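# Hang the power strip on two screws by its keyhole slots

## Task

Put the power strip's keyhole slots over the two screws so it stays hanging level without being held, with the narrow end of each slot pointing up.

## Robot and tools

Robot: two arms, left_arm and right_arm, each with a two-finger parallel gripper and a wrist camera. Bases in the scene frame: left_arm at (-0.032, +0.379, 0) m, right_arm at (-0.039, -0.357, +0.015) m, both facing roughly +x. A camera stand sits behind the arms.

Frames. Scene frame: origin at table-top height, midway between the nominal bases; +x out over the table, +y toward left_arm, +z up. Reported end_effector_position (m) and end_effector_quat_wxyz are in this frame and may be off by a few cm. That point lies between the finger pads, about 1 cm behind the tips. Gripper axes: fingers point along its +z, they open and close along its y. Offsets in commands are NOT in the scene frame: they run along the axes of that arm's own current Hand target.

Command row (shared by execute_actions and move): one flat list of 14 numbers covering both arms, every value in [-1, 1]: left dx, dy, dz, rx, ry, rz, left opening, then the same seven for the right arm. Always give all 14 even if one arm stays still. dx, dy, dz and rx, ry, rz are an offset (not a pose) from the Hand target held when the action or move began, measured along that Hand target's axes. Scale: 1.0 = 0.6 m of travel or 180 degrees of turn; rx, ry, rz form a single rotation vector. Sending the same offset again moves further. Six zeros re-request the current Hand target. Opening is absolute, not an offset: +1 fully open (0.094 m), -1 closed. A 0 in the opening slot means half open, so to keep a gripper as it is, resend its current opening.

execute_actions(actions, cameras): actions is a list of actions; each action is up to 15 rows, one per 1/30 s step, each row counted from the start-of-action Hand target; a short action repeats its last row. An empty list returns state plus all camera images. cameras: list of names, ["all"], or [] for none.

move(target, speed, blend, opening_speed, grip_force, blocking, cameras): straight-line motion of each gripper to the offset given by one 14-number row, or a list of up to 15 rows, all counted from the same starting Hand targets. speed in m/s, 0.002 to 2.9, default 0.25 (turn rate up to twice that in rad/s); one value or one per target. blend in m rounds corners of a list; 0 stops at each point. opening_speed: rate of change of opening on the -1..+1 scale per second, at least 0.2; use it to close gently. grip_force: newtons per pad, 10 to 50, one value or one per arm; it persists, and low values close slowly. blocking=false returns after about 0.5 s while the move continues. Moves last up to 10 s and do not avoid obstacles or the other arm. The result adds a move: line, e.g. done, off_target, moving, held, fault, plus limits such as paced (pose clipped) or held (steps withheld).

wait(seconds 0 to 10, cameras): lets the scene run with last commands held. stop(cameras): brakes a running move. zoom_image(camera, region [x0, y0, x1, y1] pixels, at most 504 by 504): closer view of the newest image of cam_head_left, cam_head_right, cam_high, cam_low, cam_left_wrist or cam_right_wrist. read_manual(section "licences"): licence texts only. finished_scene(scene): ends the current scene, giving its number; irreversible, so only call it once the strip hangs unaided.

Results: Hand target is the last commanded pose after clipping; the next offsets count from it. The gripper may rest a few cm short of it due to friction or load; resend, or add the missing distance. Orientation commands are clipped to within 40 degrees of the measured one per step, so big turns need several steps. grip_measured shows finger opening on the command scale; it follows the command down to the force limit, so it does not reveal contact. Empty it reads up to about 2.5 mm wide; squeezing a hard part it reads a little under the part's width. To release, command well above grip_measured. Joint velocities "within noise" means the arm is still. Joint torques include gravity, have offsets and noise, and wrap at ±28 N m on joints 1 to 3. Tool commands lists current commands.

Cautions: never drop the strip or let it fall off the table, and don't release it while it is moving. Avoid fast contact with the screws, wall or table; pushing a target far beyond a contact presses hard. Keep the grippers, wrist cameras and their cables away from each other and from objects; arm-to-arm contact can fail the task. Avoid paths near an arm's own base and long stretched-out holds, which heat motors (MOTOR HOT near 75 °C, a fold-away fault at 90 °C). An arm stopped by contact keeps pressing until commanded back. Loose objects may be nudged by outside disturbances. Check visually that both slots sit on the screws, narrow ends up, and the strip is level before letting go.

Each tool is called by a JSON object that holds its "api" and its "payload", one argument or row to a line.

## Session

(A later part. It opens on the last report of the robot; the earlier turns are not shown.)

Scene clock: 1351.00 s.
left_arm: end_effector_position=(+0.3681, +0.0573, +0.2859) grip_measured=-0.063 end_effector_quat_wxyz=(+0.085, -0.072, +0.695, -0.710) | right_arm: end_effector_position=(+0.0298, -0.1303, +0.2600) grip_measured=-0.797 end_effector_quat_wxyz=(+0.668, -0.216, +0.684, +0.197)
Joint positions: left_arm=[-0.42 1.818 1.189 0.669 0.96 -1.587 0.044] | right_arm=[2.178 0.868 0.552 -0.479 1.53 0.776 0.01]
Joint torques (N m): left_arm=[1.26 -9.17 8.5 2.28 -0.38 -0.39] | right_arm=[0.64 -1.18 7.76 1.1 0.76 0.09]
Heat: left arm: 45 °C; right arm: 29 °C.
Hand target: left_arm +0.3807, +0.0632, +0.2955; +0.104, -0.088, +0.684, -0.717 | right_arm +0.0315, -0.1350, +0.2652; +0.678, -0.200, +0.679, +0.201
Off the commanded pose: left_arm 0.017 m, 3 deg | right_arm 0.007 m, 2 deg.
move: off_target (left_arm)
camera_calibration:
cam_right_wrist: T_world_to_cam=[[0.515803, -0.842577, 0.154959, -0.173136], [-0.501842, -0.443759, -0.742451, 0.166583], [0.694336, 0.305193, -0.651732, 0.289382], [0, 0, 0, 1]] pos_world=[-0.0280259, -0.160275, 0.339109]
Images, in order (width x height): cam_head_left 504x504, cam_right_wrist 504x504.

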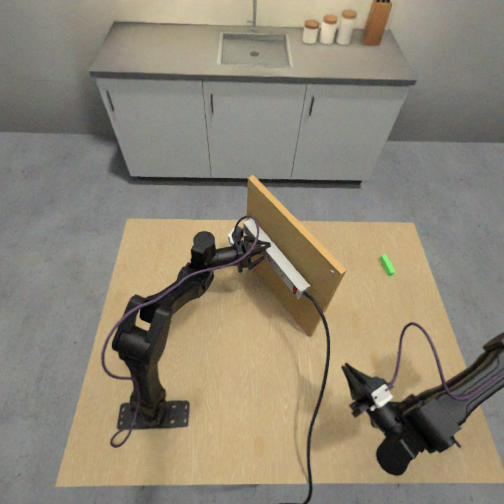

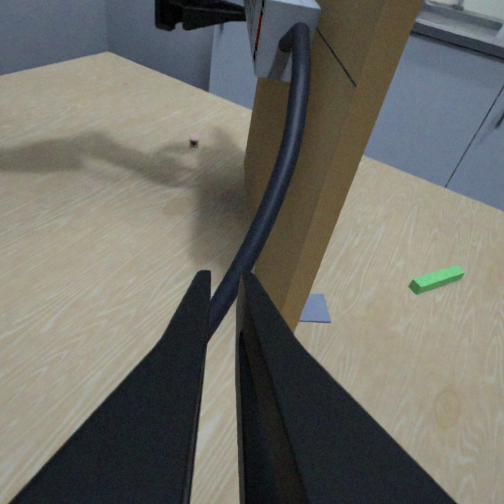

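{"api": "move", "payload": {
  "target": [0,0.015,0,-0.006,0,-0.004,-0.3,0,0,0,0,0,0,-0.8]
}}

{"api": "move", "payload": {
  "target": [0,-0.010,0.008,0,0,0,-0.3,0,0,0,0,0,0,-0.8]
}}

{"api": "move", "payload": {
  "target": [0,-0.003,0.008,0,0,0,-0.3,0,0,0,0,0,0,-0.8]
}}

{"api": "move", "payload": {
  "target": [0,-0.003,0.01,0,0,0,-0.3,0,0,0,0,0,0,-0.8],
  "cameras": ["cam_head_left","cam_right_wrist"]
}}

{"api": "zoom_image", "payload": {
  "camera": "cam_head_left",
  "region": [230, 200, 330, 300]
}}

{"api": "zoom_image", "payload": {
  "camera": "cam_right_wrist",
  "region": [200, 0, 350, 130]
}}

Scene clock: 1362.63 s.
left_arm: end_effector_position=(+0.3682, +0.0572, +0.2830) grip_measured=-0.063 end_effector_quat_wxyz=(+0.080, -0.078, +0.698, -0.707) | right_arm: end_effector_position=(+0.0298, -0.1303, +0.2600) grip_measured=-0.797 end_effector_quat_wxyz=(+0.668, -0.216, +0.684, +0.197)
Joint positions: left_arm=[-0.42 1.818 1.189 0.652 0.96 -1.588 0.044] | right_arm=[2.178 0.868 0.552 -0.479 1.53 0.776 0.01]
Joint torques (N m): left_arm=[1.17 -8.91 7.76 2.25 -0.38 -0.25] | right_arm=[0.64 -1.2 7.76 1.1 0.75 0.09]
Heat: left arm: 44 °C; right arm: 29 °C.
Hand target: left_arm +0.3810, +0.0628, +0.2865; +0.099, -0.093, +0.690, -0.711 | right_arm +0.0315, -0.1350, +0.2652; +0.678, -0.200, +0.679, +0.201
Off the commanded pose: left_arm 0.014 m, 3 deg | right_arm 0.007 m, 2 deg.
move: off_target (left_arm)

Scene clock: 1363.47 s.
left_arm: end_effector_position=(+0.3683, +0.0572, +0.2787) grip_measured=-0.063 end_effector_quat_wxyz=(+0.073, -0.086, +0.702, -0.703) | right_arm: end_effector_position=(+0.0298, -0.1303, +0.2600) grip_measured=-0.797 end_effector_quat_wxyz=(+0.668, -0.216, +0.684, +0.197)
Joint positions: left_arm=[-0.42 1.818 1.189 0.627 0.959 -1.588 0.044] | right_arm=[2.178 0.868 0.552 -0.479 1.53 0.776 0.01]
Joint torques (N m): left_arm=[0.31 -9.01 10.11 2.28 -0.47 -0.23] | right_arm=[0.65 -1.2 7.76 1.1 0.76 0.09]
Heat: left arm: 44 °C; right arm: 29 °C.
Hand target: left_arm +0.3822, +0.0583, +0.2927; +0.099, -0.093, +0.690, -0.711 | right_arm +0.0315, -0.1350, +0.2652; +0.678, -0.200, +0.679, +0.201
Off the commanded pose: left_arm 0.020 m, 4 deg | right_arm 0.007 m, 2 deg.
move: off_target (left_arm)

Scene clock: 1364.27 s.
left_arm: end_effector_position=(+0.3686, +0.0552, +0.2801) grip_measured=-0.063 end_effector_quat_wxyz=(+0.072, -0.087, +0.703, -0.703) | right_arm: end_effector_position=(+0.0298, -0.1303, +0.2600) grip_measured=-0.797 end_effector_quat_wxyz=(+0.668, -0.216, +0.684, +0.197)
Joint positions: left_arm=[-0.424 1.818 1.197 0.617 0.952 -1.588 0.044] | right_arm=[2.178 0.868 0.552 -0.479 1.53 0.776 0.01]
Joint torques (N m): left_arm=[0.03 -8.34 10.74 2.3 -0.54 -0.26] | right_arm=[0.65 -1.18 7.76 1.1 0.76 0.09]
Heat: left arm: 44 °C; right arm: 29 °C.
Hand target: left_arm +0.3835, +0.0538, +0.2946; +0.099, -0.093, +0.690, -0.711 | right_arm +0.0315, -0.1350, +0.2652; +0.678, -0.200, +0.679, +0.201
Off the commanded pose: left_arm 0.021 m, 4 deg | right_arm 0.007 m, 2 deg.
move: off_target (left_arm)

Scene clock: 1365.00 s.
left_arm: end_effector_position=(+0.3688, +0.0526, +0.2808) grip_measured=-0.063 end_effector_quat_wxyz=(+0.069, -0.087, +0.704, -0.702) | right_arm: end_effector_position=(+0.0298, -0.1303, +0.2600) grip_measured=-0.797 end_effector_quat_wxyz=(+0.668, -0.216, +0.684, +0.197)
Joint positions: left_arm=[-0.429 1.822 1.209 0.603 0.952 -1.588 0.044] | right_arm=[2.178 0.868 0.552 -0.479 1.53 0.776 0.01]
Joint torques (N m): left_arm=[-0.65 -8.14 11.54 2.29 -0.61 -0.27] | right_arm=[0.64 -1.2 7.76 1.1 0.76 0.09]
Heat: left arm: 44 °C; right arm: 29 °C.
Hand target: left_arm +0.3850, +0.0480, +0.2966; +0.099, -0.093, +0.690, -0.711 | right_arm +0.0315, -0.1350, +0.2652; +0.678, -0.200, +0.679, +0.201
Off the commanded pose: left_arm 0.023 m, 4 deg | right_arm 0.007 m, 2 deg.
move: off_target (left_arm)
camera_calibration:
cam_right_wrist: T_world_to_cam=[[0.515803, -0.842577, 0.154959, -0.173136], [-0.501842, -0.443759, -0.742451, 0.166583], [0.694336, 0.305193, -0.651732, 0.289382], [0, 0, 0, 1]] pos_world=[-0.0280259, -0.160275, 0.339109]
Images, in order (width x height): cam_head_left 504x504, cam_right_wrist 504x504.

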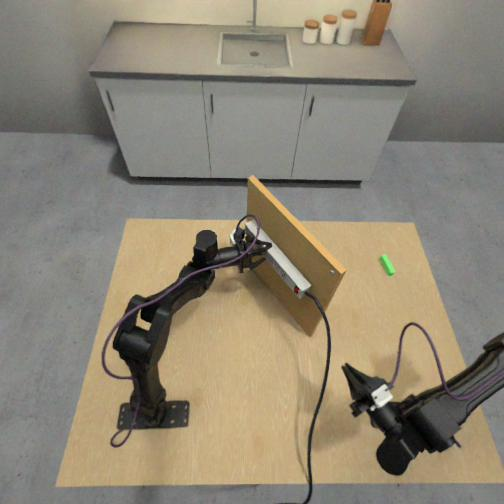

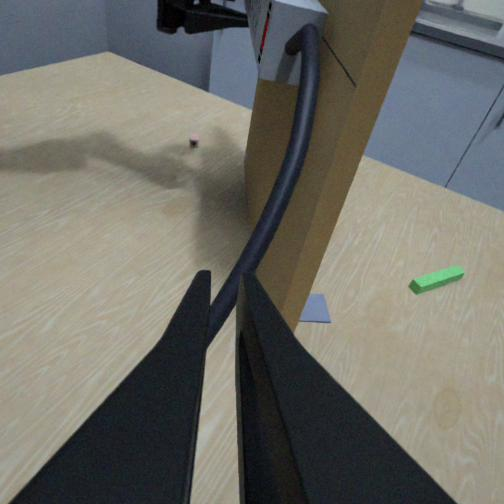

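Scaled by 5.040 from the camera's 504x504 image, which has a finer 720x720 frame.

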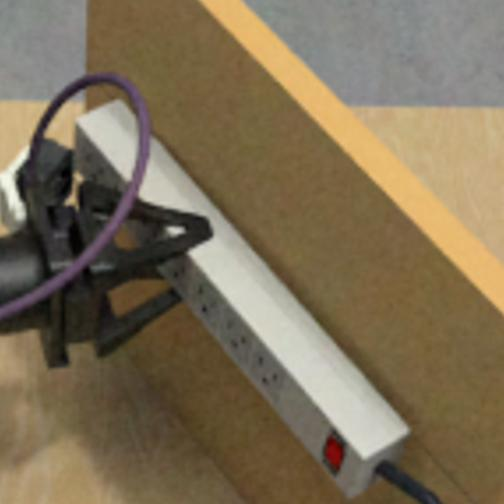

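Scaled by 3.360 from the camera's 504x504 image, which has a finer 720x720 frame.

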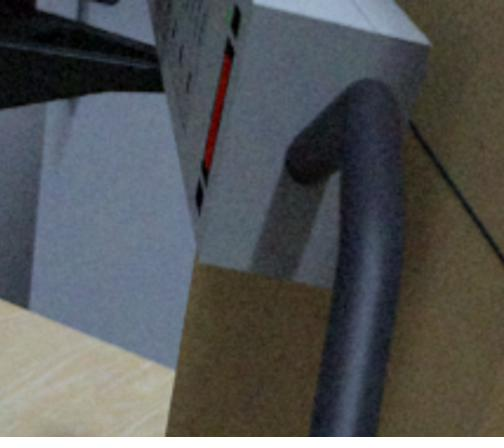

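{"api": "move", "payload": {
  "target": [-0.001,0,0.002,0.003,0,0.01,-0.3,0,0,0,0,0,0,-0.8]
}}

{"api": "move", "payload": {
  "target": [0,0,0.01,0,0,0,-0.3,0,0,0,0,0,0,-0.8]
}}

{"api": "move", "payload": {
  "target": [0,0,0.012,0,0,0,-0.3,0,0,0,0,0,0,-0.8],
  "cameras": ["cam_head_left","cam_right_wrist"]
}}

{"api": "zoom_image", "payload": {
  "camera": "cam_head_left",
  "region": [230, 200, 330, 300]
}}

{"api": "zoom_image", "payload": {
  "camera": "cam_right_wrist",
  "region": [200, 0, 350, 130]
}}

Scene clock: 1377.40 s.
left_arm: end_effector_position=(+0.3684, +0.0521, +0.2801) grip_measured=-0.063 end_effector_quat_wxyz=(+0.073, -0.080, +0.704, -0.702) | right_arm: end_effector_position=(+0.0298, -0.1303, +0.2600) grip_measured=-0.797 end_effector_quat_wxyz=(+0.668, -0.216, +0.684, +0.197)
Joint positions: left_arm=[-0.429 1.825 1.21 0.607 0.957 -1.574 0.044] | right_arm=[2.178 0.868 0.552 -0.479 1.53 0.776 0.01]
Joint torques (N m): left_arm=[-0.85 -7.94 11.38 2.47 -0.65 -0.24] | right_arm=[0.64 -1.2 7.77 1.1 0.76 0.09]
Heat: left arm: 45 °C; right arm: 29 °C.
Hand target: left_arm +0.3860, +0.0470, +0.2967; +0.110, -0.082, +0.688, -0.713 | right_arm +0.0315, -0.1350, +0.2652; +0.678, -0.200, +0.679, +0.201
Off the commanded pose: left_arm 0.025 m, 5 deg | right_arm 0.007 m, 2 deg.
move: off_target (left_arm)

Scene clock: 1378.10 s.
left_arm: end_effector_position=(+0.3676, +0.0508, +0.2802) grip_measured=-0.063 end_effector_quat_wxyz=(+0.071, -0.078, +0.704, -0.702) | right_arm: end_effector_position=(+0.0298, -0.1303, +0.2600) grip_measured=-0.797 end_effector_quat_wxyz=(+0.668, -0.216, +0.684, +0.197)
Joint positions: left_arm=[-0.432 1.828 1.213 0.608 0.961 -1.574 0.044] | right_arm=[2.178 0.868 0.552 -0.479 1.53 0.776 0.01]
Joint torques (N m): left_arm=[-1.73 -7.21 12.48 2.52 -0.84 -0.22] | right_arm=[0.65 -1.2 7.77 1.1 0.76 0.09]
Heat: left arm: 45 °C; right arm: 29 °C.
Hand target: left_arm +0.3876, +0.0412, +0.2969; +0.110, -0.082, +0.688, -0.713 | right_arm +0.0315, -0.1350, +0.2652; +0.678, -0.200, +0.679, +0.201
Off the commanded pose: left_arm 0.028 m, 5 deg | right_arm 0.007 m, 2 deg.
move: off_target (left_arm)

Scene clock: 1378.80 s.
left_arm: end_effector_position=(+0.3676, +0.0496, +0.2800) grip_measured=-0.063 end_effector_quat_wxyz=(+0.067, -0.074, +0.705, -0.702) | right_arm: end_effector_position=(+0.0298, -0.1303, +0.2600) grip_measured=-0.797 end_effector_quat_wxyz=(+0.668, -0.216, +0.684, +0.197)
Joint positions: left_arm=[-0.432 1.835 1.222 0.604 0.971 -1.574 0.044] | right_arm=[2.178 0.868 0.552 -0.479 1.53 0.776 0.01]
Joint torques (N m): left_arm=[-3.19 -6.67 12.97 2.43 -1.11 -0.22] | right_arm=[0.64 -1.2 7.77 1.1 0.76 0.09]
Heat: left arm: 45 °C; right arm: 29 °C.
Hand target: left_arm +0.3895, +0.0342, +0.2970; +0.110, -0.082, +0.688, -0.713 | right_arm +0.0315, -0.1350, +0.2652; +0.678, -0.200, +0.679, +0.201
Off the commanded pose: left_arm 0.032 m, 6 deg | right_arm 0.007 m, 2 deg.
move: off_target (left_arm)
camera_calibration:
cam_right_wrist: T_world_to_cam=[[0.515803, -0.842577, 0.154959, -0.173136], [-0.501842, -0.443759, -0.742451, 0.166583], [0.694336, 0.305193, -0.651732, 0.289382], [0, 0, 0, 1]] pos_world=[-0.0280259, -0.160275, 0.339109]
Images, in order (width x height): cam_head_left 504x504, cam_right_wrist 504x504.

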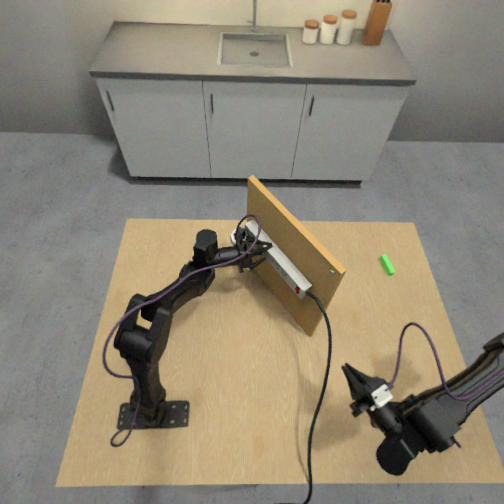

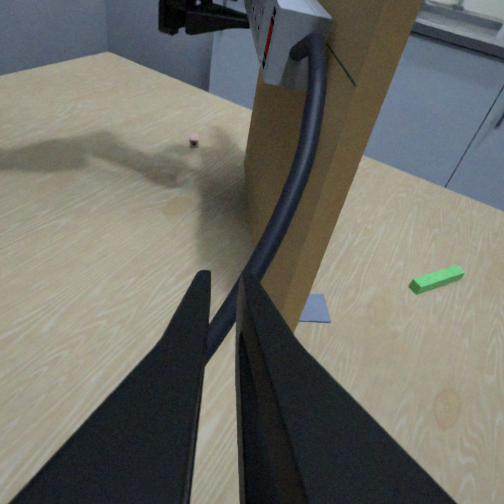

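Scaled by 5.040 from the camera's 504x504 image, which has a finer 720x720 frame.

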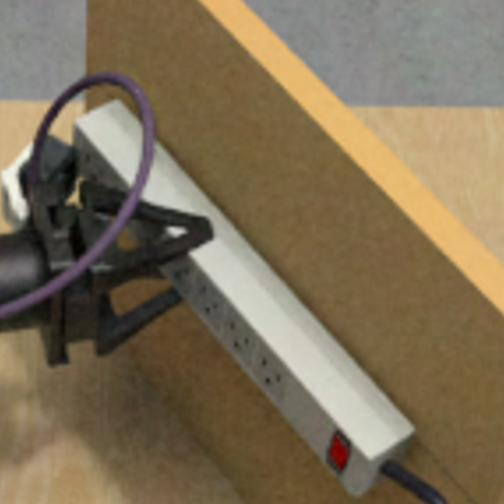

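Scaled by 3.360 from the camera's 504x504 image, which has a finer 720x720 frame.

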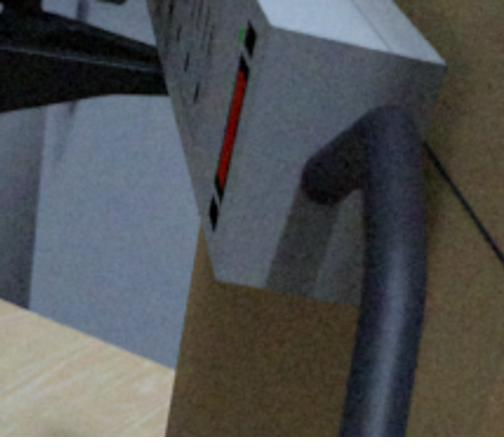

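{"api": "move", "payload": {
  "target": [-0.005,-0.004,0,0,0,0,-0.3,0,0,0,0,0,0,-0.8]
}}

{"api": "move", "payload": {
  "target": [-0.005,-0.004,0,0,-0.006,0,-0.3,0,0,0,0,0,0,-0.8]
}}

{"api": "move", "payload": {
  "target": [0,-0.006,0,0.004,0,0.004,-0.3,0,0,0,0,0,0,-0.8]
}}

{"api": "move", "payload": {
  "target": [0,-0.006,0,0.004,0,0.004,-0.3,0,0,0,0,0,0,-0.8]
}}

Scene clock: 1391.63 s.
left_arm: end_effector_position=(+0.3677, +0.0501, +0.2806) grip_measured=-0.063 end_effector_quat_wxyz=(+0.060, -0.074, +0.707, -0.701) | right_arm: end_effector_position=(+0.0298, -0.1303, +0.2600) grip_measured=-0.797 end_effector_quat_wxyz=(+0.668, -0.216, +0.684, +0.197)
Joint positions: left_arm=[-0.428 1.837 1.234 0.585 0.986 -1.574 0.044] | right_arm=[2.178 0.868 0.552 -0.479 1.53 0.776 0.01]
Joint torques (N m): left_arm=[-2.65 -6.91 13.24 2.48 -1.17 -0.19] | right_arm=[0.65 -1.21 7.77 1.1 0.76 0.1]
Heat: left arm: 46 °C; right arm: 29 °C.
Hand target: left_arm +0.3922, +0.0352, +0.2996; +0.110, -0.082, +0.688, -0.713 | right_arm +0.0315, -0.1350, +0.2652; +0.678, -0.200, +0.679, +0.201
Off the commanded pose: left_arm 0.034 m, 6 deg | right_arm 0.007 m, 2 deg.
move: off_target (left_arm)

Scene clock: 1392.33 s.
left_arm: end_effector_position=(+0.3678, +0.0502, +0.2806) grip_measured=-0.063 end_effector_quat_wxyz=(+0.059, -0.074, +0.707, -0.701) | right_arm: end_effector_position=(+0.0298, -0.1303, +0.2600) grip_measured=-0.797 end_effector_quat_wxyz=(+0.668, -0.216, +0.684, +0.197)
Joint positions: left_arm=[-0.428 1.837 1.236 0.581 0.986 -1.574 0.044] | right_arm=[2.178 0.868 0.552 -0.479 1.53 0.776 0.01]
Joint torques (N m): left_arm=[-2.85 -7.2 13.15 2.5 -1.36 -0.19] | right_arm=[0.65 -1.21 7.77 1.1 0.76 0.09]
Heat: left arm: 46 °C; right arm: 29 °C.
Hand target: left_arm +0.3950, +0.0361, +0.3021; +0.117, -0.089, +0.687, -0.712 | right_arm +0.0315, -0.1350, +0.2652; +0.678, -0.200, +0.679, +0.201
Off the commanded pose: left_arm 0.037 m, 7 deg | right_arm 0.007 m, 2 deg.
move: off_target (left_arm)

Scene clock: 1393.03 s.
left_arm: end_effector_position=(+0.3678, +0.0503, +0.2806) grip_measured=-0.063 end_effector_quat_wxyz=(+0.059, -0.074, +0.707, -0.701) | right_arm: end_effector_position=(+0.0298, -0.1303, +0.2600) grip_measured=-0.797 end_effector_quat_wxyz=(+0.668, -0.216, +0.684, +0.197)
Joint positions: left_arm=[-0.427 1.837 1.236 0.581 0.987 -1.574 0.044] | right_arm=[2.178 0.868 0.552 -0.479 1.53 0.776 0.01]
Joint torques (N m): left_arm=[-2.89 -7.76 13.2 2.71 -1.37 -0.26] | right_arm=[0.64 -1.18 7.76 1.1 0.76 0.09]
Heat: left arm: 46 °C; right arm: 29 °C.
Hand target: left_arm +0.3949, +0.0362, +0.3057; +0.122, -0.084, +0.683, -0.715 | right_arm +0.0315, -0.1350, +0.2652; +0.678, -0.200, +0.679, +0.201
Off the commanded pose: left_arm 0.039 m, 8 deg | right_arm 0.007 m, 2 deg.
move: off_target (left_arm)

Scene clock: 1393.73 s.
left_arm: end_effector_position=(+0.3678, +0.0503, +0.2808) grip_measured=-0.063 end_effector_quat_wxyz=(+0.059, -0.074, +0.707, -0.701) | right_arm: end_effector_position=(+0.0298, -0.1303, +0.2600) grip_measured=-0.797 end_effector_quat_wxyz=(+0.668, -0.216, +0.684, +0.197)
Joint positions: left_arm=[-0.427 1.837 1.236 0.582 0.987 -1.574 0.044] | right_arm=[2.178 0.868 0.552 -0.479 1.53 0.776 0.01]
Joint torques (N m): left_arm=[-2.67 -7.71 13.03 2.9 -1.35 -0.31] | right_arm=[0.64 -1.2 7.76 1.1 0.76 0.1]
Heat: left arm: 46 °C; right arm: 29 °C.
Hand target: left_arm +0.3946, +0.0363, +0.3093; +0.127, -0.079, +0.679, -0.719 | right_arm +0.0315, -0.1350, +0.2652; +0.678, -0.200, +0.679, +0.201
Off the commanded pose: left_arm 0.042 m, 9 deg | right_arm 0.007 m, 2 deg.
move: off_target (left_arm)

{"api": "move", "payload": {
  "target": [0,-0.006,0,0.004,0,0.01,-0.3,0,0,0,0,0,0,-0.8]
}}

{"api": "move", "payload": {
  "target": [0,-0.006,0,0,0,0.008,-0.3,0,0,0,0,0,0,-0.8]
}}

{"api": "move", "payload": {
  "target": [0,-0.006,0,0,0,0.006,-0.3,0,0,0,0,0,0,-0.8],
  "cameras": ["cam_head_left","cam_right_wrist"]
}}

{"api": "zoom_image", "payload": {
  "camera": "cam_head_left",
  "region": [230, 200, 330, 300]
}}

{"api": "zoom_image", "payload": {
  "camera": "cam_right_wrist",
  "region": [200, 0, 350, 130]
}}

Scene clock: 1403.37 s.
left_arm: end_effector_position=(+0.3678, +0.0503, +0.2810) grip_measured=-0.063 end_effector_quat_wxyz=(+0.061, -0.072, +0.707, -0.701) | right_arm: end_effector_position=(+0.0298, -0.1303, +0.2600) grip_measured=-0.797 end_effector_quat_wxyz=(+0.668, -0.216, +0.684, +0.197)
Joint positions: left_arm=[-0.427 1.837 1.236 0.583 0.987 -1.57 0.044] | right_arm=[2.178 0.868 0.552 -0.479 1.53 0.776 0.01]
Joint torques (N m): left_arm=[-2.92 -8.24 13.05 2.94 -1.38 -0.09] | right_arm=[0.64 -1.2 7.76 1.1 0.76 0.09]
Heat: left arm: 48 °C; right arm: 29 °C.
Hand target: left_arm +0.3943, +0.0365, +0.3129; +0.139, -0.067, +0.676, -0.721 | right_arm +0.0315, -0.1350, +0.2652; +0.678, -0.200, +0.679, +0.201
Off the commanded pose: left_arm 0.044 m, 10 deg | right_arm 0.007 m, 2 deg.
move: off_target (left_arm)

Scene clock: 1404.17 s.
left_arm: end_effector_position=(+0.3678, +0.0503, +0.2805) grip_measured=-0.063 end_effector_quat_wxyz=(+0.067, -0.066, +0.708, -0.700) | right_arm: end_effector_position=(+0.0298, -0.1303, +0.2600) grip_measured=-0.797 end_effector_quat_wxyz=(+0.668, -0.216, +0.684, +0.197)
Joint positions: left_arm=[-0.427 1.837 1.236 0.58 0.987 -1.552 0.044] | right_arm=[2.178 0.868 0.552 -0.479 1.53 0.776 0.01]
Joint torques (N m): left_arm=[-2.69 -8.72 13.23 2.94 -1.38 -0.06] | right_arm=[0.65 -1.2 7.77 1.1 0.76 0.09]
Heat: left arm: 48 °C; right arm: 29 °C.
Hand target: left_arm +0.3940, +0.0367, +0.3165; +0.148, -0.059, +0.676, -0.719 | right_arm +0.0315, -0.1350, +0.2652; +0.678, -0.200, +0.679, +0.201
Off the commanded pose: left_arm 0.047 m, 10 deg | right_arm 0.007 m, 2 deg.
move: off_target (left_arm)

Scene clock: 1404.93 s.
left_arm: end_effector_position=(+0.3677, +0.0503, +0.2799) grip_measured=-0.063 end_effector_quat_wxyz=(+0.071, -0.061, +0.709, -0.699) | right_arm: end_effector_position=(+0.0298, -0.1303, +0.2600) grip_measured=-0.797 end_effector_quat_wxyz=(+0.668, -0.216, +0.684, +0.197)
Joint positions: left_arm=[-0.427 1.837 1.236 0.577 0.988 -1.536 0.044] | right_arm=[2.178 0.868 0.552 -0.479 1.53 0.776 0.01]
Joint torques (N m): left_arm=[-2.82 -9.13 13.71 2.87 -1.35 -0.09] | right_arm=[0.64 -1.2 7.77 1.1 0.76 0.09]
Heat: left arm: 48 °C; right arm: 29 °C.
Hand target: left_arm +0.3935, +0.0368, +0.3200; +0.155, -0.052, +0.677, -0.718 | right_arm +0.0315, -0.1350, +0.2652; +0.678, -0.200, +0.679, +0.201
Off the commanded pose: left_arm 0.050 m, 11 deg | right_arm 0.007 m, 2 deg.
move: off_target (left_arm)
camera_calibration:
cam_right_wrist: T_world_to_cam=[[0.515803, -0.842577, 0.154959, -0.173136], [-0.501842, -0.443759, -0.742451, 0.166583], [0.694336, 0.305193, -0.651732, 0.289382], [0, 0, 0, 1]] pos_world=[-0.0280259, -0.160275, 0.339109]
Images, in order (width x height): cam_head_left 504x504, cam_right_wrist 504x504.

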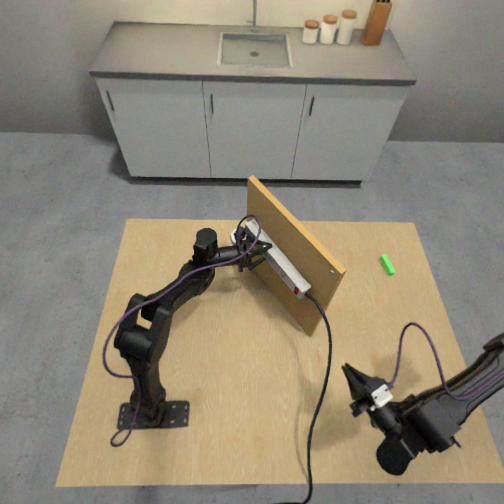

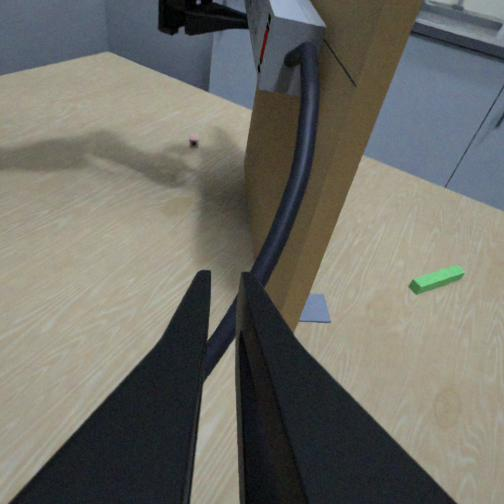

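Scaled by 5.040 from the camera's 504x504 image, which has a finer 720x720 frame.

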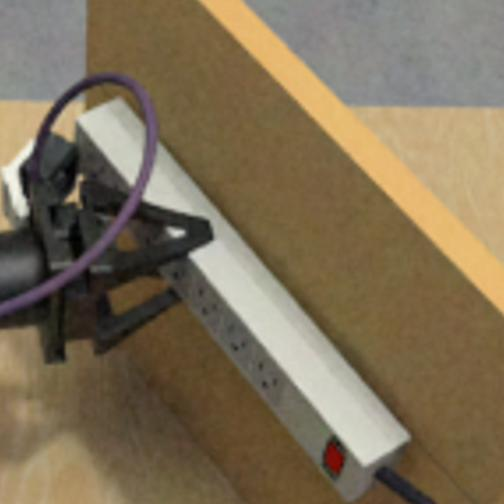

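Scaled by 3.360 from the camera's 504x504 image, which has a finer 720x720 frame.

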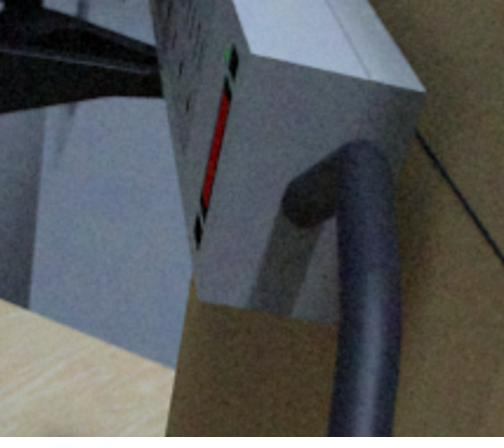

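{"api": "move", "payload": {
  "target": [0,0.002,-0.016,-0.003,0.006,-0.004,-0.3,0,0,0,0,0,0,-0.8]
}}

Scene clock: 1412.27 s.
left_arm: end_effector_position=(+0.3676, +0.0508, +0.2798) grip_measured=-0.063 end_effector_quat_wxyz=(+0.071, -0.061, +0.709, -0.699) | right_arm: end_effector_position=(+0.0298, -0.1303, +0.2600) grip_measured=-0.797 end_effector_quat_wxyz=(+0.668, -0.216, +0.684, +0.197)
Joint positions: left_arm=[-0.426 1.837 1.236 0.576 0.991 -1.534 0.044] | right_arm=[2.178 0.868 0.552 -0.479 1.53 0.776 0.01]
Joint torques (N m): left_arm=[-0.92 -9.73 13.03 2.72 -1 -0.08] | right_arm=[0.65 -1.2 7.77 1.1 0.76 0.09]
Heat: left arm: 48 °C; right arm: 29 °C.
Hand target: left_arm +0.3909, +0.0459, +0.3181; +0.143, -0.050, +0.681, -0.716 | right_arm +0.0315, -0.1350, +0.2652; +0.678, -0.200, +0.679, +0.201
Off the commanded pose: left_arm 0.045 m, 9 deg | right_arm 0.007 m, 2 deg.
move: off_target (left_arm)

{"api": "move", "payload": {
  "target": [0.002,-0.008,-0.006,0,0,0,-0.3,0,0,0,0,0,0,-0.8]
}}

{"api": "move", "payload": {
  "target": [0,-0.004,-0.003,0,0,0,-0.3,0,0,0,0,0,0,-0.8]
}}

Scene clock: 1417.97 s.
left_arm: end_effector_position=(+0.3676, +0.0509, +0.2798) grip_measured=-0.063 end_effector_quat_wxyz=(+0.071, -0.060, +0.709, -0.699) | right_arm: end_effector_position=(+0.0298, -0.1303, +0.2600) grip_measured=-0.797 end_effector_quat_wxyz=(+0.668, -0.216, +0.684, +0.197)
Joint positions: left_arm=[-0.425 1.837 1.236 0.576 0.992 -1.534 0.044] | right_arm=[2.178 0.868 0.552 -0.479 1.53 0.776 0.01]
Joint torques (N m): left_arm=[-0.39 -11.41 12.6 2.53 -1.02 -0.05] | right_arm=[0.65 -1.2 7.77 1.1 0.76 0.09]
Heat: left arm: 47 °C; right arm: 29 °C.
Hand target: left_arm +0.3881, +0.0492, +0.3225; +0.143, -0.050, +0.681, -0.716 | right_arm +0.0315, -0.1350, +0.2652; +0.678, -0.200, +0.679, +0.201
Off the commanded pose: left_arm 0.047 m, 9 deg | right_arm 0.007 m, 2 deg.
move: off_target (left_arm)

Scene clock: 1418.67 s.
left_arm: end_effector_position=(+0.3676, +0.0510, +0.2797) grip_measured=-0.063 end_effector_quat_wxyz=(+0.070, -0.060, +0.710, -0.699) | right_arm: end_effector_position=(+0.0298, -0.1303, +0.2600) grip_measured=-0.797 end_effector_quat_wxyz=(+0.668, -0.216, +0.684, +0.197)
Joint positions: left_arm=[-0.425 1.837 1.236 0.576 0.993 -1.533 0.044] | right_arm=[2.178 0.868 0.552 -0.479 1.53 0.776 0.01]
Joint torques (N m): left_arm=[-0.14 -12.04 12.23 2.53 -0.97 -0.05] | right_arm=[0.64 -1.2 7.76 1.1 0.76 0.09]
Heat: left arm: 47 °C; right arm: 29 °C.
Hand target: left_arm +0.3873, +0.0510, +0.3247; +0.143, -0.050, +0.681, -0.716 | right_arm +0.0315, -0.1350, +0.2652; +0.678, -0.200, +0.679, +0.201
Off the commanded pose: left_arm 0.049 m, 9 deg | right_arm 0.007 m, 2 deg.
move: off_target (left_arm)

{"api": "move", "payload": {
  "target": [0,-0.006,0,0,0,0,-0.3,0,0,0,0,0,0,-0.8]
}}

{"api": "move", "payload": {
  "target": [0,-0.005,0,0.002,0,0,-0.3,0,0,0,0,0,0,-0.8]
}}

Scene clock: 1423.27 s.
left_arm: end_effector_position=(+0.3677, +0.0511, +0.2800) grip_measured=-0.063 end_effector_quat_wxyz=(+0.068, -0.061, +0.711, -0.698) | right_arm: end_effector_position=(+0.0298, -0.1303, +0.2600) grip_measured=-0.797 end_effector_quat_wxyz=(+0.668, -0.216, +0.684, +0.197)
Joint positions: left_arm=[-0.424 1.837 1.241 0.564 0.996 -1.533 0.044] | right_arm=[2.178 0.868 0.552 -0.479 1.53 0.776 0.01]
Joint torques (N m): left_arm=[0.02 -12.6 12.57 2.55 -0.96 -0.06] | right_arm=[0.65 -1.2 7.76 1.1 0.76 0.09]
Heat: left arm: 47 °C; right arm: 29 °C.
Hand target: left_arm +0.3869, +0.0511, +0.3284; +0.143, -0.050, +0.681, -0.716 | right_arm +0.0315, -0.1350, +0.2652; +0.678, -0.200, +0.679, +0.201
Off the commanded pose: left_arm 0.052 m, 10 deg | right_arm 0.007 m, 2 deg.
move: off_target (left_arm)

Scene clock: 1423.97 s.
left_arm: end_effector_position=(+0.3677, +0.0513, +0.2803) grip_measured=-0.063 end_effector_quat_wxyz=(+0.068, -0.061, +0.711, -0.698) | right_arm: end_effector_position=(+0.0298, -0.1303, +0.2600) grip_measured=-0.797 end_effector_quat_wxyz=(+0.668, -0.216, +0.684, +0.197)
Joint positions: left_arm=[-0.424 1.836 1.241 0.564 0.996 -1.533 0.044] | right_arm=[2.178 0.868 0.552 -0.479 1.53 0.776 0.01]
Joint torques (N m): left_arm=[-0.25 -12.81 12.63 2.63 -0.98 -0.17] | right_arm=[0.65 -1.2 7.76 1.1 0.76 0.09]
Heat: left arm: 47 °C; right arm: 29 °C.
Hand target: left_arm +0.3865, +0.0512, +0.3314; +0.144, -0.050, +0.679, -0.718 | right_arm +0.0315, -0.1350, +0.2652; +0.678, -0.200, +0.679, +0.201
Off the commanded pose: left_arm 0.055 m, 10 deg | right_arm 0.007 m, 2 deg.
move: off_target (left_arm)

{"api": "move", "payload": {
  "target": [0,0.01,0.012,0,0,-0.012,-0.3,0,0,0,0,0,0,-0.8]
}}

{"api": "move", "payload": {
  "target": [0,0.006,0.016,0,0,-0.008,-0.3,0,0,0,0,0,0,-0.8]
}}

{"api": "move", "payload": {
  "target": [0,0.004,0.012,0,0,-0.005,-0.3,0,0,0,0,0,0,-0.8],
  "cameras": ["cam_head_left","cam_right_wrist"]
}}

{"api": "zoom_image", "payload": {
  "camera": "cam_head_left",
  "region": [230, 200, 330, 300]
}}

{"api": "zoom_image", "payload": {
  "camera": "cam_right_wrist",
  "region": [200, 0, 350, 130]
}}

Scene clock: 1437.47 s.
left_arm: end_effector_position=(+0.3679, +0.0512, +0.2813) grip_measured=-0.063 end_effector_quat_wxyz=(+0.059, -0.071, +0.709, -0.699) | right_arm: end_effector_position=(+0.0298, -0.1303, +0.2600) grip_measured=-0.797 end_effector_quat_wxyz=(+0.668, -0.216, +0.684, +0.197)
Joint positions: left_arm=[-0.424 1.836 1.244 0.563 0.996 -1.561 0.044] | right_arm=[2.178 0.868 0.552 -0.479 1.53 0.776 0.01]
Joint torques (N m): left_arm=[-1.36 -10.96 13.42 2.75 -1.08 -0.25] | right_arm=[0.64 -1.2 7.77 1.1 0.76 0.09]
Heat: left arm: 48 °C; right arm: 29 °C.
Hand target: left_arm +0.3892, +0.0440, +0.3258; +0.130, -0.063, +0.678, -0.721 | right_arm +0.0315, -0.1350, +0.2652; +0.678, -0.200, +0.679, +0.201
Off the commanded pose: left_arm 0.050 m, 9 deg | right_arm 0.007 m, 2 deg.
move: off_target (left_arm)

Scene clock: 1438.23 s.
left_arm: end_effector_position=(+0.3681, +0.0507, +0.2824) grip_measured=-0.063 end_effector_quat_wxyz=(+0.049, -0.079, +0.709, -0.699) | right_arm: end_effector_position=(+0.0298, -0.1303, +0.2600) grip_measured=-0.797 end_effector_quat_wxyz=(+0.668, -0.216, +0.684, +0.197)
Joint positions: left_arm=[-0.424 1.836 1.252 0.551 0.998 -1.582 0.044] | right_arm=[2.178 0.868 0.552 -0.479 1.53 0.776 0.01]
Joint torques (N m): left_arm=[-2.89 -8.92 13.94 2.9 -1.31 -0.32] | right_arm=[0.64 -1.2 7.77 1.1 0.76 0.09]
Heat: left arm: 48 °C; right arm: 29 °C.
Hand target: left_arm +0.3922, +0.0347, +0.3230; +0.121, -0.071, +0.677, -0.722 | right_arm +0.0315, -0.1350, +0.2652; +0.678, -0.200, +0.679, +0.201
Off the commanded pose: left_arm 0.050 m, 9 deg | right_arm 0.007 m, 2 deg.
move: off_target (left_arm)

Scene clock: 1439.03 s.
left_arm: end_effector_position=(+0.3681, +0.0504, +0.2832) grip_measured=-0.063 end_effector_quat_wxyz=(+0.043, -0.084, +0.710, -0.698) | right_arm: end_effector_position=(+0.0298, -0.1303, +0.2600) grip_measured=-0.797 end_effector_quat_wxyz=(+0.668, -0.216, +0.684, +0.197)
Joint positions: left_arm=[-0.424 1.836 1.258 0.54 1 -1.595 0.044] | right_arm=[2.178 0.868 0.552 -0.479 1.53 0.776 0.01]
Joint torques (N m): left_arm=[-4.48 -7.86 14.43 3.05 -1.4 -0.36] | right_arm=[0.64 -1.2 7.77 1.1 0.76 0.1]
Heat: left arm: 48 °C; right arm: 29 °C.
Hand target: left_arm +0.3943, +0.0276, +0.3212; +0.115, -0.077, +0.677, -0.723 | right_arm +0.0315, -0.1350, +0.2652; +0.678, -0.200, +0.679, +0.201
Off the commanded pose: left_arm 0.051 m, 10 deg | right_arm 0.007 m, 2 deg.
move: off_target (left_arm)
camera_calibration:
cam_right_wrist: T_world_to_cam=[[0.515803, -0.842577, 0.154959, -0.173136], [-0.501842, -0.443759, -0.742451, 0.166583], [0.694336, 0.305193, -0.651732, 0.289382], [0, 0, 0, 1]] pos_world=[-0.0280259, -0.160275, 0.339109]
Images, in order (width x height): cam_head_left 504x504, cam_right_wrist 504x504.

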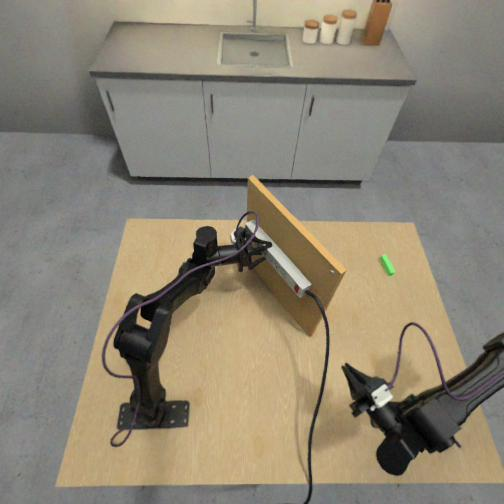

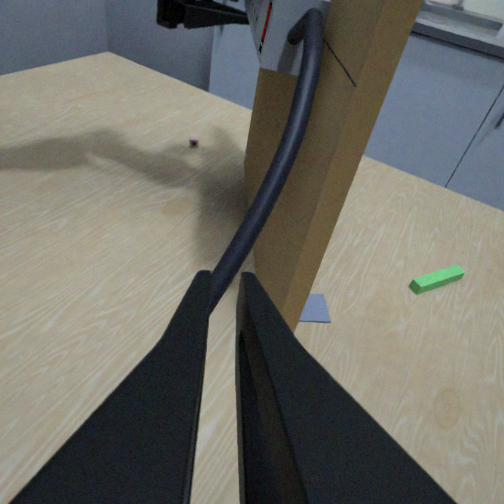

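Scaled by 5.040 from the camera's 504x504 image, which has a finer 720x720 frame.

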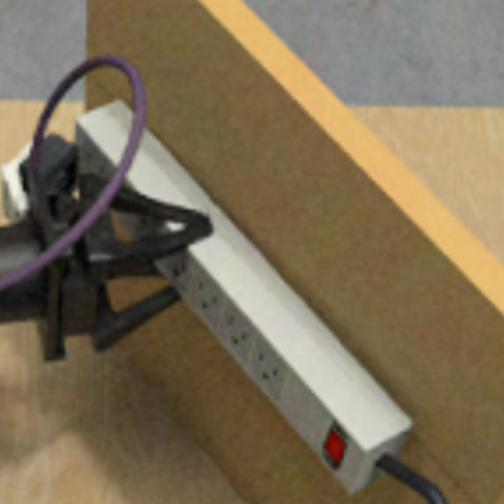

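Scaled by 3.360 from the camera's 504x504 image, which has a finer 720x720 frame.

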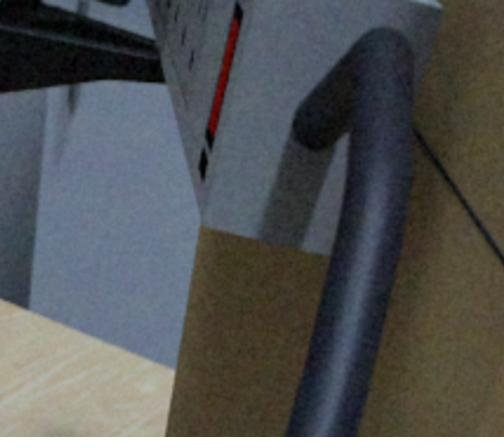

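{"api": "move", "payload": {
  "target": [0,0.004,-0.004,0,0,0.008,-0.3,0,0,0,0,0,0,-0.8]
}}

{"api": "move", "payload": {
  "target": [0,0,0,0,0.01,0.006,-0.3,0,0,0,0,0,0,-0.8]
}}

{"api": "move", "payload": {
  "target": [0,0,0,0,0.01,0.004,-0.3,0,0,0,0,0,0,-0.8],
  "cameras": ["cam_right_wrist"]
}}

{"api": "zoom_image", "payload": {
  "camera": "cam_right_wrist",
  "region": [200, 0, 350, 130]
}}

Scene clock: 1449.73 s.
left_arm: end_effector_position=(+0.3680, +0.0504, +0.2829) grip_measured=-0.063 end_effector_quat_wxyz=(+0.045, -0.081, +0.710, -0.698) | right_arm: end_effector_position=(+0.0298, -0.1303, +0.2600) grip_measured=-0.797 end_effector_quat_wxyz=(+0.668, -0.216, +0.684, +0.197)
Joint positions: left_arm=[-0.424 1.836 1.258 0.538 1.001 -1.586 0.044] | right_arm=[2.178 0.868 0.552 -0.479 1.53 0.776 0.01]
Joint torques (N m): left_arm=[-4 -7.73 13.91 3.1 -1.4 -0.1] | right_arm=[0.65 -1.2 7.77 1.1 0.76 0.09]
Heat: left arm: 50 °C; right arm: 29 °C.
Hand target: left_arm +0.3938, +0.0298, +0.3186; +0.124, -0.068, +0.677, -0.722 | right_arm +0.0315, -0.1350, +0.2652; +0.678, -0.200, +0.679, +0.201
Off the commanded pose: left_arm 0.049 m, 10 deg | right_arm 0.007 m, 2 deg.
move: off_target (left_arm)

Scene clock: 1450.53 s.
left_arm: end_effector_position=(+0.3678, +0.0508, +0.2825) grip_measured=-0.063 end_effector_quat_wxyz=(+0.041, -0.070, +0.711, -0.698) | right_arm: end_effector_position=(+0.0298, -0.1303, +0.2600) grip_measured=-0.797 end_effector_quat_wxyz=(+0.668, -0.216, +0.684, +0.197)
Joint positions: left_arm=[-0.418 1.847 1.27 0.535 1.027 -1.574 0.044] | right_arm=[2.178 0.868 0.552 -0.479 1.53 0.776 0.01]
Joint torques (N m): left_arm=[-3.82 -7.5 14.63 3.11 -1.27 -0.06] | right_arm=[0.64 -1.2 7.76 1.1 0.76 0.09]
Heat: left arm: 50 °C; right arm: 29 °C.
Hand target: left_arm +0.3938, +0.0298, +0.3185; +0.120, -0.050, +0.680, -0.722 | right_arm +0.0315, -0.1350, +0.2652; +0.678, -0.200, +0.679, +0.201
Off the commanded pose: left_arm 0.049 m, 10 deg | right_arm 0.007 m, 2 deg.
move: off_target (left_arm)

Scene clock: 1451.30 s.
left_arm: end_effector_position=(+0.3676, +0.0519, +0.2824) grip_measured=-0.063 end_effector_quat_wxyz=(+0.031, -0.058, +0.713, -0.699) | right_arm: end_effector_position=(+0.0298, -0.1303, +0.2600) grip_measured=-0.797 end_effector_quat_wxyz=(+0.668, -0.216, +0.684, +0.197)
Joint positions: left_arm=[-0.409 1.863 1.292 0.525 1.069 -1.567 0.044] | right_arm=[2.178 0.868 0.552 -0.479 1.53 0.776 0.01]
Joint torques (N m): left_arm=[-4.04 -7.79 14.6 3.14 -1.24 0.01] | right_arm=[0.64 -1.2 7.77 1.1 0.76 0.09]
Heat: left arm: 50 °C; right arm: 29 °C.
Hand target: left_arm +0.3937, +0.0297, +0.3186; +0.114, -0.035, +0.682, -0.721 | right_arm +0.0315, -0.1350, +0.2652; +0.678, -0.200, +0.679, +0.201
Off the commanded pose: left_arm 0.050 m, 11 deg | right_arm 0.007 m, 2 deg.
move: off_target (left_arm)
camera_calibration:
cam_right_wrist: T_world_to_cam=[[0.515803, -0.842577, 0.154959, -0.173136], [-0.501842, -0.443759, -0.742451, 0.166583], [0.694336, 0.305193, -0.651732, 0.289382], [0, 0, 0, 1]] pos_world=[-0.0280259, -0.160275, 0.339109]
Images, in order (width x height): cam_right_wrist 504x504.

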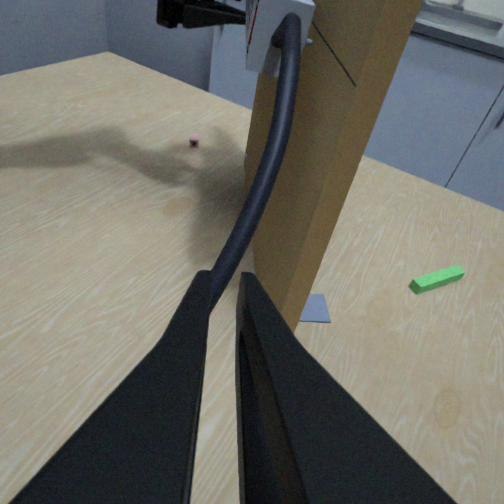

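Scaled by 3.360 from the camera's 504x504 image, which has a finer 720x720 frame.

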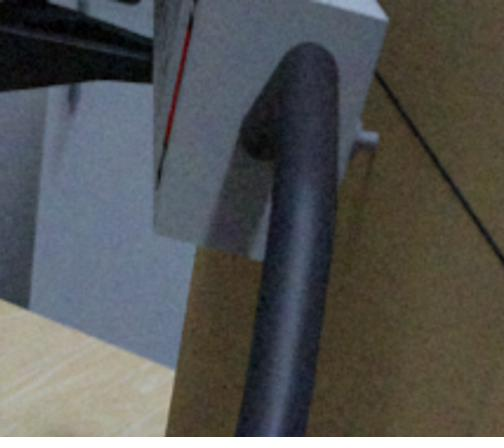

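{"api": "move", "payload": {
  "target": [0,0,0,0,0,0.016,-0.3,0,0,0,0,0,0,-0.8]
}}

{"api": "move", "payload": {
  "target": [0,0,0,0,0,0.005,-0.3,0,0,0,0,0,0,-0.8],
  "cameras": ["cam_right_wrist","cam_head_left"]
}}

{"api": "zoom_image", "payload": {
  "camera": "cam_right_wrist",
  "region": [200, 0, 350, 130]
}}

{"api": "zoom_image", "payload": {
  "camera": "cam_head_left",
  "region": [230, 200, 330, 300]
}}

Scene clock: 1461.57 s.
left_arm: end_effector_position=(+0.3676, +0.0522, +0.2811) grip_measured=-0.063 end_effector_quat_wxyz=(+0.043, -0.045, +0.715, -0.697) | right_arm: end_effector_position=(+0.0298, -0.1303, +0.2600) grip_measured=-0.797 end_effector_quat_wxyz=(+0.668, -0.216, +0.684, +0.197)
Joint positions: left_arm=[-0.408 1.863 1.292 0.517 1.07 -1.524 0.044] | right_arm=[2.178 0.868 0.552 -0.479 1.53 0.776 0.01]
Joint torques (N m): left_arm=[-4.05 -7.88 14.69 3.12 -1.31 0.1] | right_arm=[0.64 -1.2 7.77 1.1 0.76 0.09]
Heat: left arm: 50 °C; right arm: 29 °C.
Hand target: left_arm +0.3939, +0.0299, +0.3185; +0.132, -0.018, +0.683, -0.718 | right_arm +0.0315, -0.1350, +0.2652; +0.678, -0.200, +0.679, +0.201
Off the commanded pose: left_arm 0.051 m, 12 deg | right_arm 0.007 m, 2 deg.
move: off_target (left_arm)

Scene clock: 1462.33 s.
left_arm: end_effector_position=(+0.3675, +0.0522, +0.2806) grip_measured=-0.063 end_effector_quat_wxyz=(+0.047, -0.040, +0.716, -0.696) | right_arm: end_effector_position=(+0.0298, -0.1303, +0.2600) grip_measured=-0.797 end_effector_quat_wxyz=(+0.668, -0.216, +0.684, +0.197)
Joint positions: left_arm=[-0.408 1.863 1.292 0.514 1.07 -1.508 0.044] | right_arm=[2.178 0.868 0.552 -0.479 1.53 0.776 0.01]
Joint torques (N m): left_arm=[-3.93 -7.83 14.87 3.21 -1.29 0.12] | right_arm=[0.64 -1.2 7.76 1.1 0.76 0.09]
Heat: left arm: 50 °C; right arm: 29 °C.
Hand target: left_arm +0.3939, +0.0299, +0.3185; +0.138, -0.012, +0.683, -0.717 | right_arm +0.0315, -0.1350, +0.2652; +0.678, -0.200, +0.679, +0.201
Off the commanded pose: left_arm 0.051 m, 12 deg | right_arm 0.007 m, 2 deg.
move: off_target (left_arm)
camera_calibration:
cam_right_wrist: T_world_to_cam=[[0.515803, -0.842577, 0.154959, -0.173136], [-0.501842, -0.443759, -0.742451, 0.166583], [0.694336, 0.305193, -0.651732, 0.289382], [0, 0, 0, 1]] pos_world=[-0.0280259, -0.160275, 0.339109]
Images, in order (width x height): cam_head_left 504x504, cam_right_wrist 504x504.

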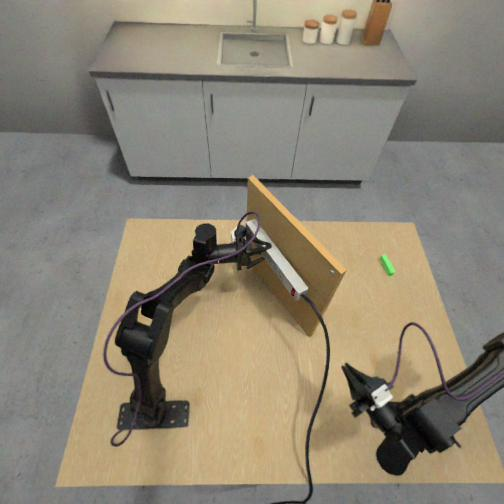

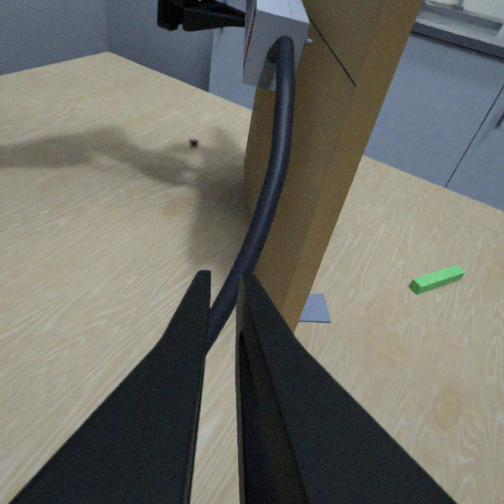

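Scaled by 3.360 from the camera's 504x504 image, which has a finer 720x720 frame.

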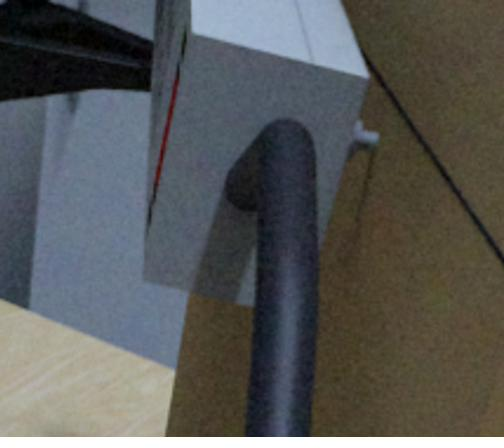

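Scaled by 5.040 from the camera's 504x504 image, which has a finer 720x720 frame.

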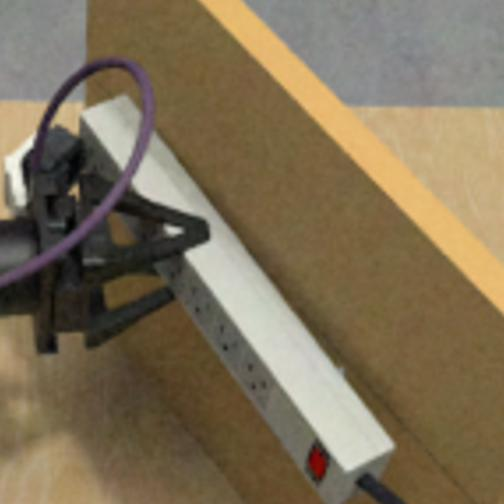

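{"api": "move", "payload": {
  "target": [-0.004,-0.006,-0.026,0.004,0,-0.002,-0.3,0,0,0,0,0,0,-0.8]
}}

{"api": "move", "payload": {
  "target": [-0.004,-0.004,-0.012,0,0,0,-0.3,0,0,0,0,0,0,-0.8]
}}

Scene clock: 1478.40 s.
left_arm: end_effector_position=(+0.3677, +0.0529, +0.2813) grip_measured=-0.063 end_effector_quat_wxyz=(+0.048, -0.039, +0.715, -0.696) | right_arm: end_effector_position=(+0.0298, -0.1303, +0.2600) grip_measured=-0.797 end_effector_quat_wxyz=(+0.668, -0.216, +0.684, +0.197)
Joint positions: left_arm=[-0.406 1.863 1.292 0.518 1.073 -1.51 0.044] | right_arm=[2.178 0.868 0.552 -0.479 1.53 0.776 0.01]
Joint torques (N m): left_arm=[-1.07 -9.26 12.52 3.36 -0.97 -0.14] | right_arm=[0.64 -1.2 7.76 1.1 0.76 0.1]
Heat: left arm: 52 °C; right arm: 29 °C.
Hand target: left_arm +0.3923, +0.0456, +0.3214; +0.136, -0.014, +0.678, -0.722 | right_arm +0.0315, -0.1350, +0.2652; +0.678, -0.200, +0.679, +0.201
Off the commanded pose: left_arm 0.048 m, 12 deg | right_arm 0.007 m, 2 deg.
move: off_target (left_arm)

Scene clock: 1479.30 s.
left_arm: end_effector_position=(+0.3717, +0.0553, +0.2912) grip_measured=-0.063 end_effector_quat_wxyz=(+0.073, -0.026, +0.705, -0.705) | right_arm: end_effector_position=(+0.0298, -0.1303, +0.2600) grip_measured=-0.797 end_effector_quat_wxyz=(+0.668, -0.216, +0.684, +0.197)
Joint positions: left_arm=[-0.4 1.863 1.294 0.577 1.063 -1.511 0.044] | right_arm=[2.178 0.868 0.552 -0.479 1.53 0.776 0.01]
Joint torques (N m): left_arm=[0.24 -9.24 12.51 2.91 -0.74 -0.2] | right_arm=[0.64 -1.2 7.76 1.1 0.76 0.09]
Heat: left arm: 52 °C; right arm: 29 °C.
Hand target: left_arm +0.3927, +0.0532, +0.3236; +0.136, -0.013, +0.678, -0.722 | right_arm +0.0315, -0.1350, +0.2652; +0.678, -0.200, +0.679, +0.201
Off the commanded pose: left_arm 0.039 m, 8 deg | right_arm 0.007 m, 2 deg.
move: off_target (left_arm)

{"api": "move", "payload": {
  "target": [0,0.012,0.004,0,0,-0.012,-0.3,0,0,0,0,0,0,-0.8]
}}

{"api": "move", "payload": {
  "target": [0,0.01,0.008,-0.003,0,-0.008,-0.3,0,0,0,0,0,0,-0.8],
  "cameras": ["cam_right_wrist","cam_head_left"]
}}

{"api": "zoom_image", "payload": {
  "camera": "cam_right_wrist",
  "region": [200, 0, 350, 130]
}}

{"api": "zoom_image", "payload": {
  "camera": "cam_head_left",
  "region": [230, 200, 330, 300]
}}

Scene clock: 1490.57 s.
left_arm: end_effector_position=(+0.3722, +0.0556, +0.2922) grip_measured=-0.063 end_effector_quat_wxyz=(+0.066, -0.028, +0.701, -0.710) | right_arm: end_effector_position=(+0.0298, -0.1303, +0.2600) grip_measured=-0.797 end_effector_quat_wxyz=(+0.668, -0.216, +0.684, +0.197)
Joint positions: left_arm=[-0.398 1.872 1.294 0.613 1.073 -1.548 0.044] | right_arm=[2.178 0.868 0.552 -0.479 1.53 0.776 0.01]
Joint torques (N m): left_arm=[-0.59 -8.28 12.01 2.75 -0.94 -0.21] | right_arm=[0.65 -1.2 7.76 1.1 0.76 0.09]
Heat: left arm: 51 °C; right arm: 29 °C.
Hand target: left_arm +0.3944, +0.0506, +0.3168; +0.122, -0.026, +0.678, -0.724 | right_arm +0.0315, -0.1350, +0.2652; +0.678, -0.200, +0.679, +0.201
Off the commanded pose: left_arm 0.033 m, 7 deg | right_arm 0.007 m, 2 deg.
move: off_target (left_arm)

Scene clock: 1491.30 s.
left_arm: end_effector_position=(+0.3725, +0.0557, +0.2918) grip_measured=-0.063 end_effector_quat_wxyz=(+0.061, -0.028, +0.700, -0.711) | right_arm: end_effector_position=(+0.0298, -0.1303, +0.2600) grip_measured=-0.797 end_effector_quat_wxyz=(+0.668, -0.216, +0.684, +0.197)
Joint positions: left_arm=[-0.396 1.879 1.298 0.618 1.082 -1.558 0.044] | right_arm=[2.178 0.868 0.552 -0.479 1.53 0.776 0.01]
Joint torques (N m): left_arm=[-1.74 -7.92 12.36 2.56 -1.12 -0.24] | right_arm=[0.65 -1.2 7.76 1.1 0.76 0.09]
Heat: left arm: 51 °C; right arm: 29 °C.
Hand target: left_arm +0.3964, +0.0457, +0.3110; +0.113, -0.036, +0.681, -0.723 | right_arm +0.0315, -0.1350, +0.2652; +0.678, -0.200, +0.679, +0.201
Off the commanded pose: left_arm 0.032 m, 7 deg | right_arm 0.007 m, 2 deg.
move: off_target (left_arm)
camera_calibration:
cam_right_wrist: T_world_to_cam=[[0.515803, -0.842577, 0.154959, -0.173136], [-0.501842, -0.443759, -0.742451, 0.166583], [0.694336, 0.305193, -0.651732, 0.289382], [0, 0, 0, 1]] pos_world=[-0.0280259, -0.160275, 0.339109]
Images, in order (width x height): cam_head_left 504x504, cam_right_wrist 504x504.

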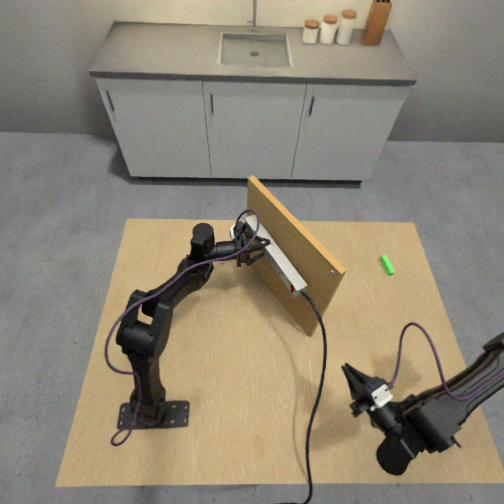

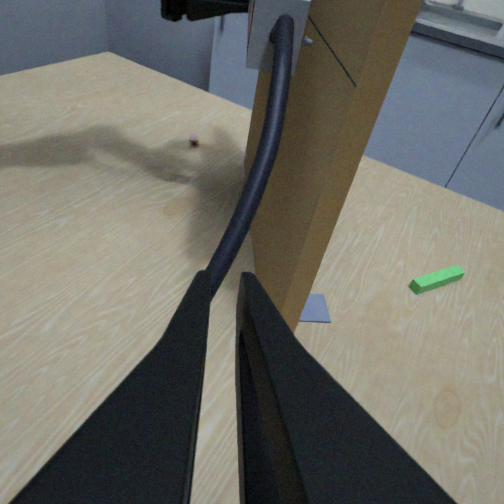

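Scaled by 3.360 from the camera's 504x504 image, which has a finer 720x720 frame.

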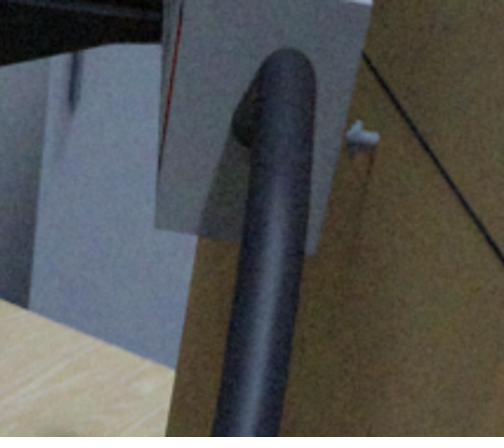

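Scaled by 5.040 from the camera's 504x504 image, which has a finer 720x720 frame.

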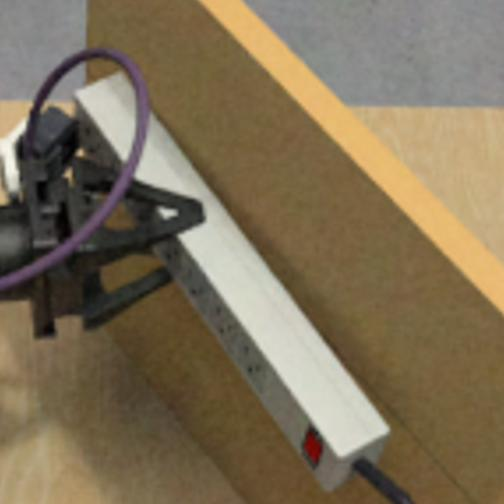

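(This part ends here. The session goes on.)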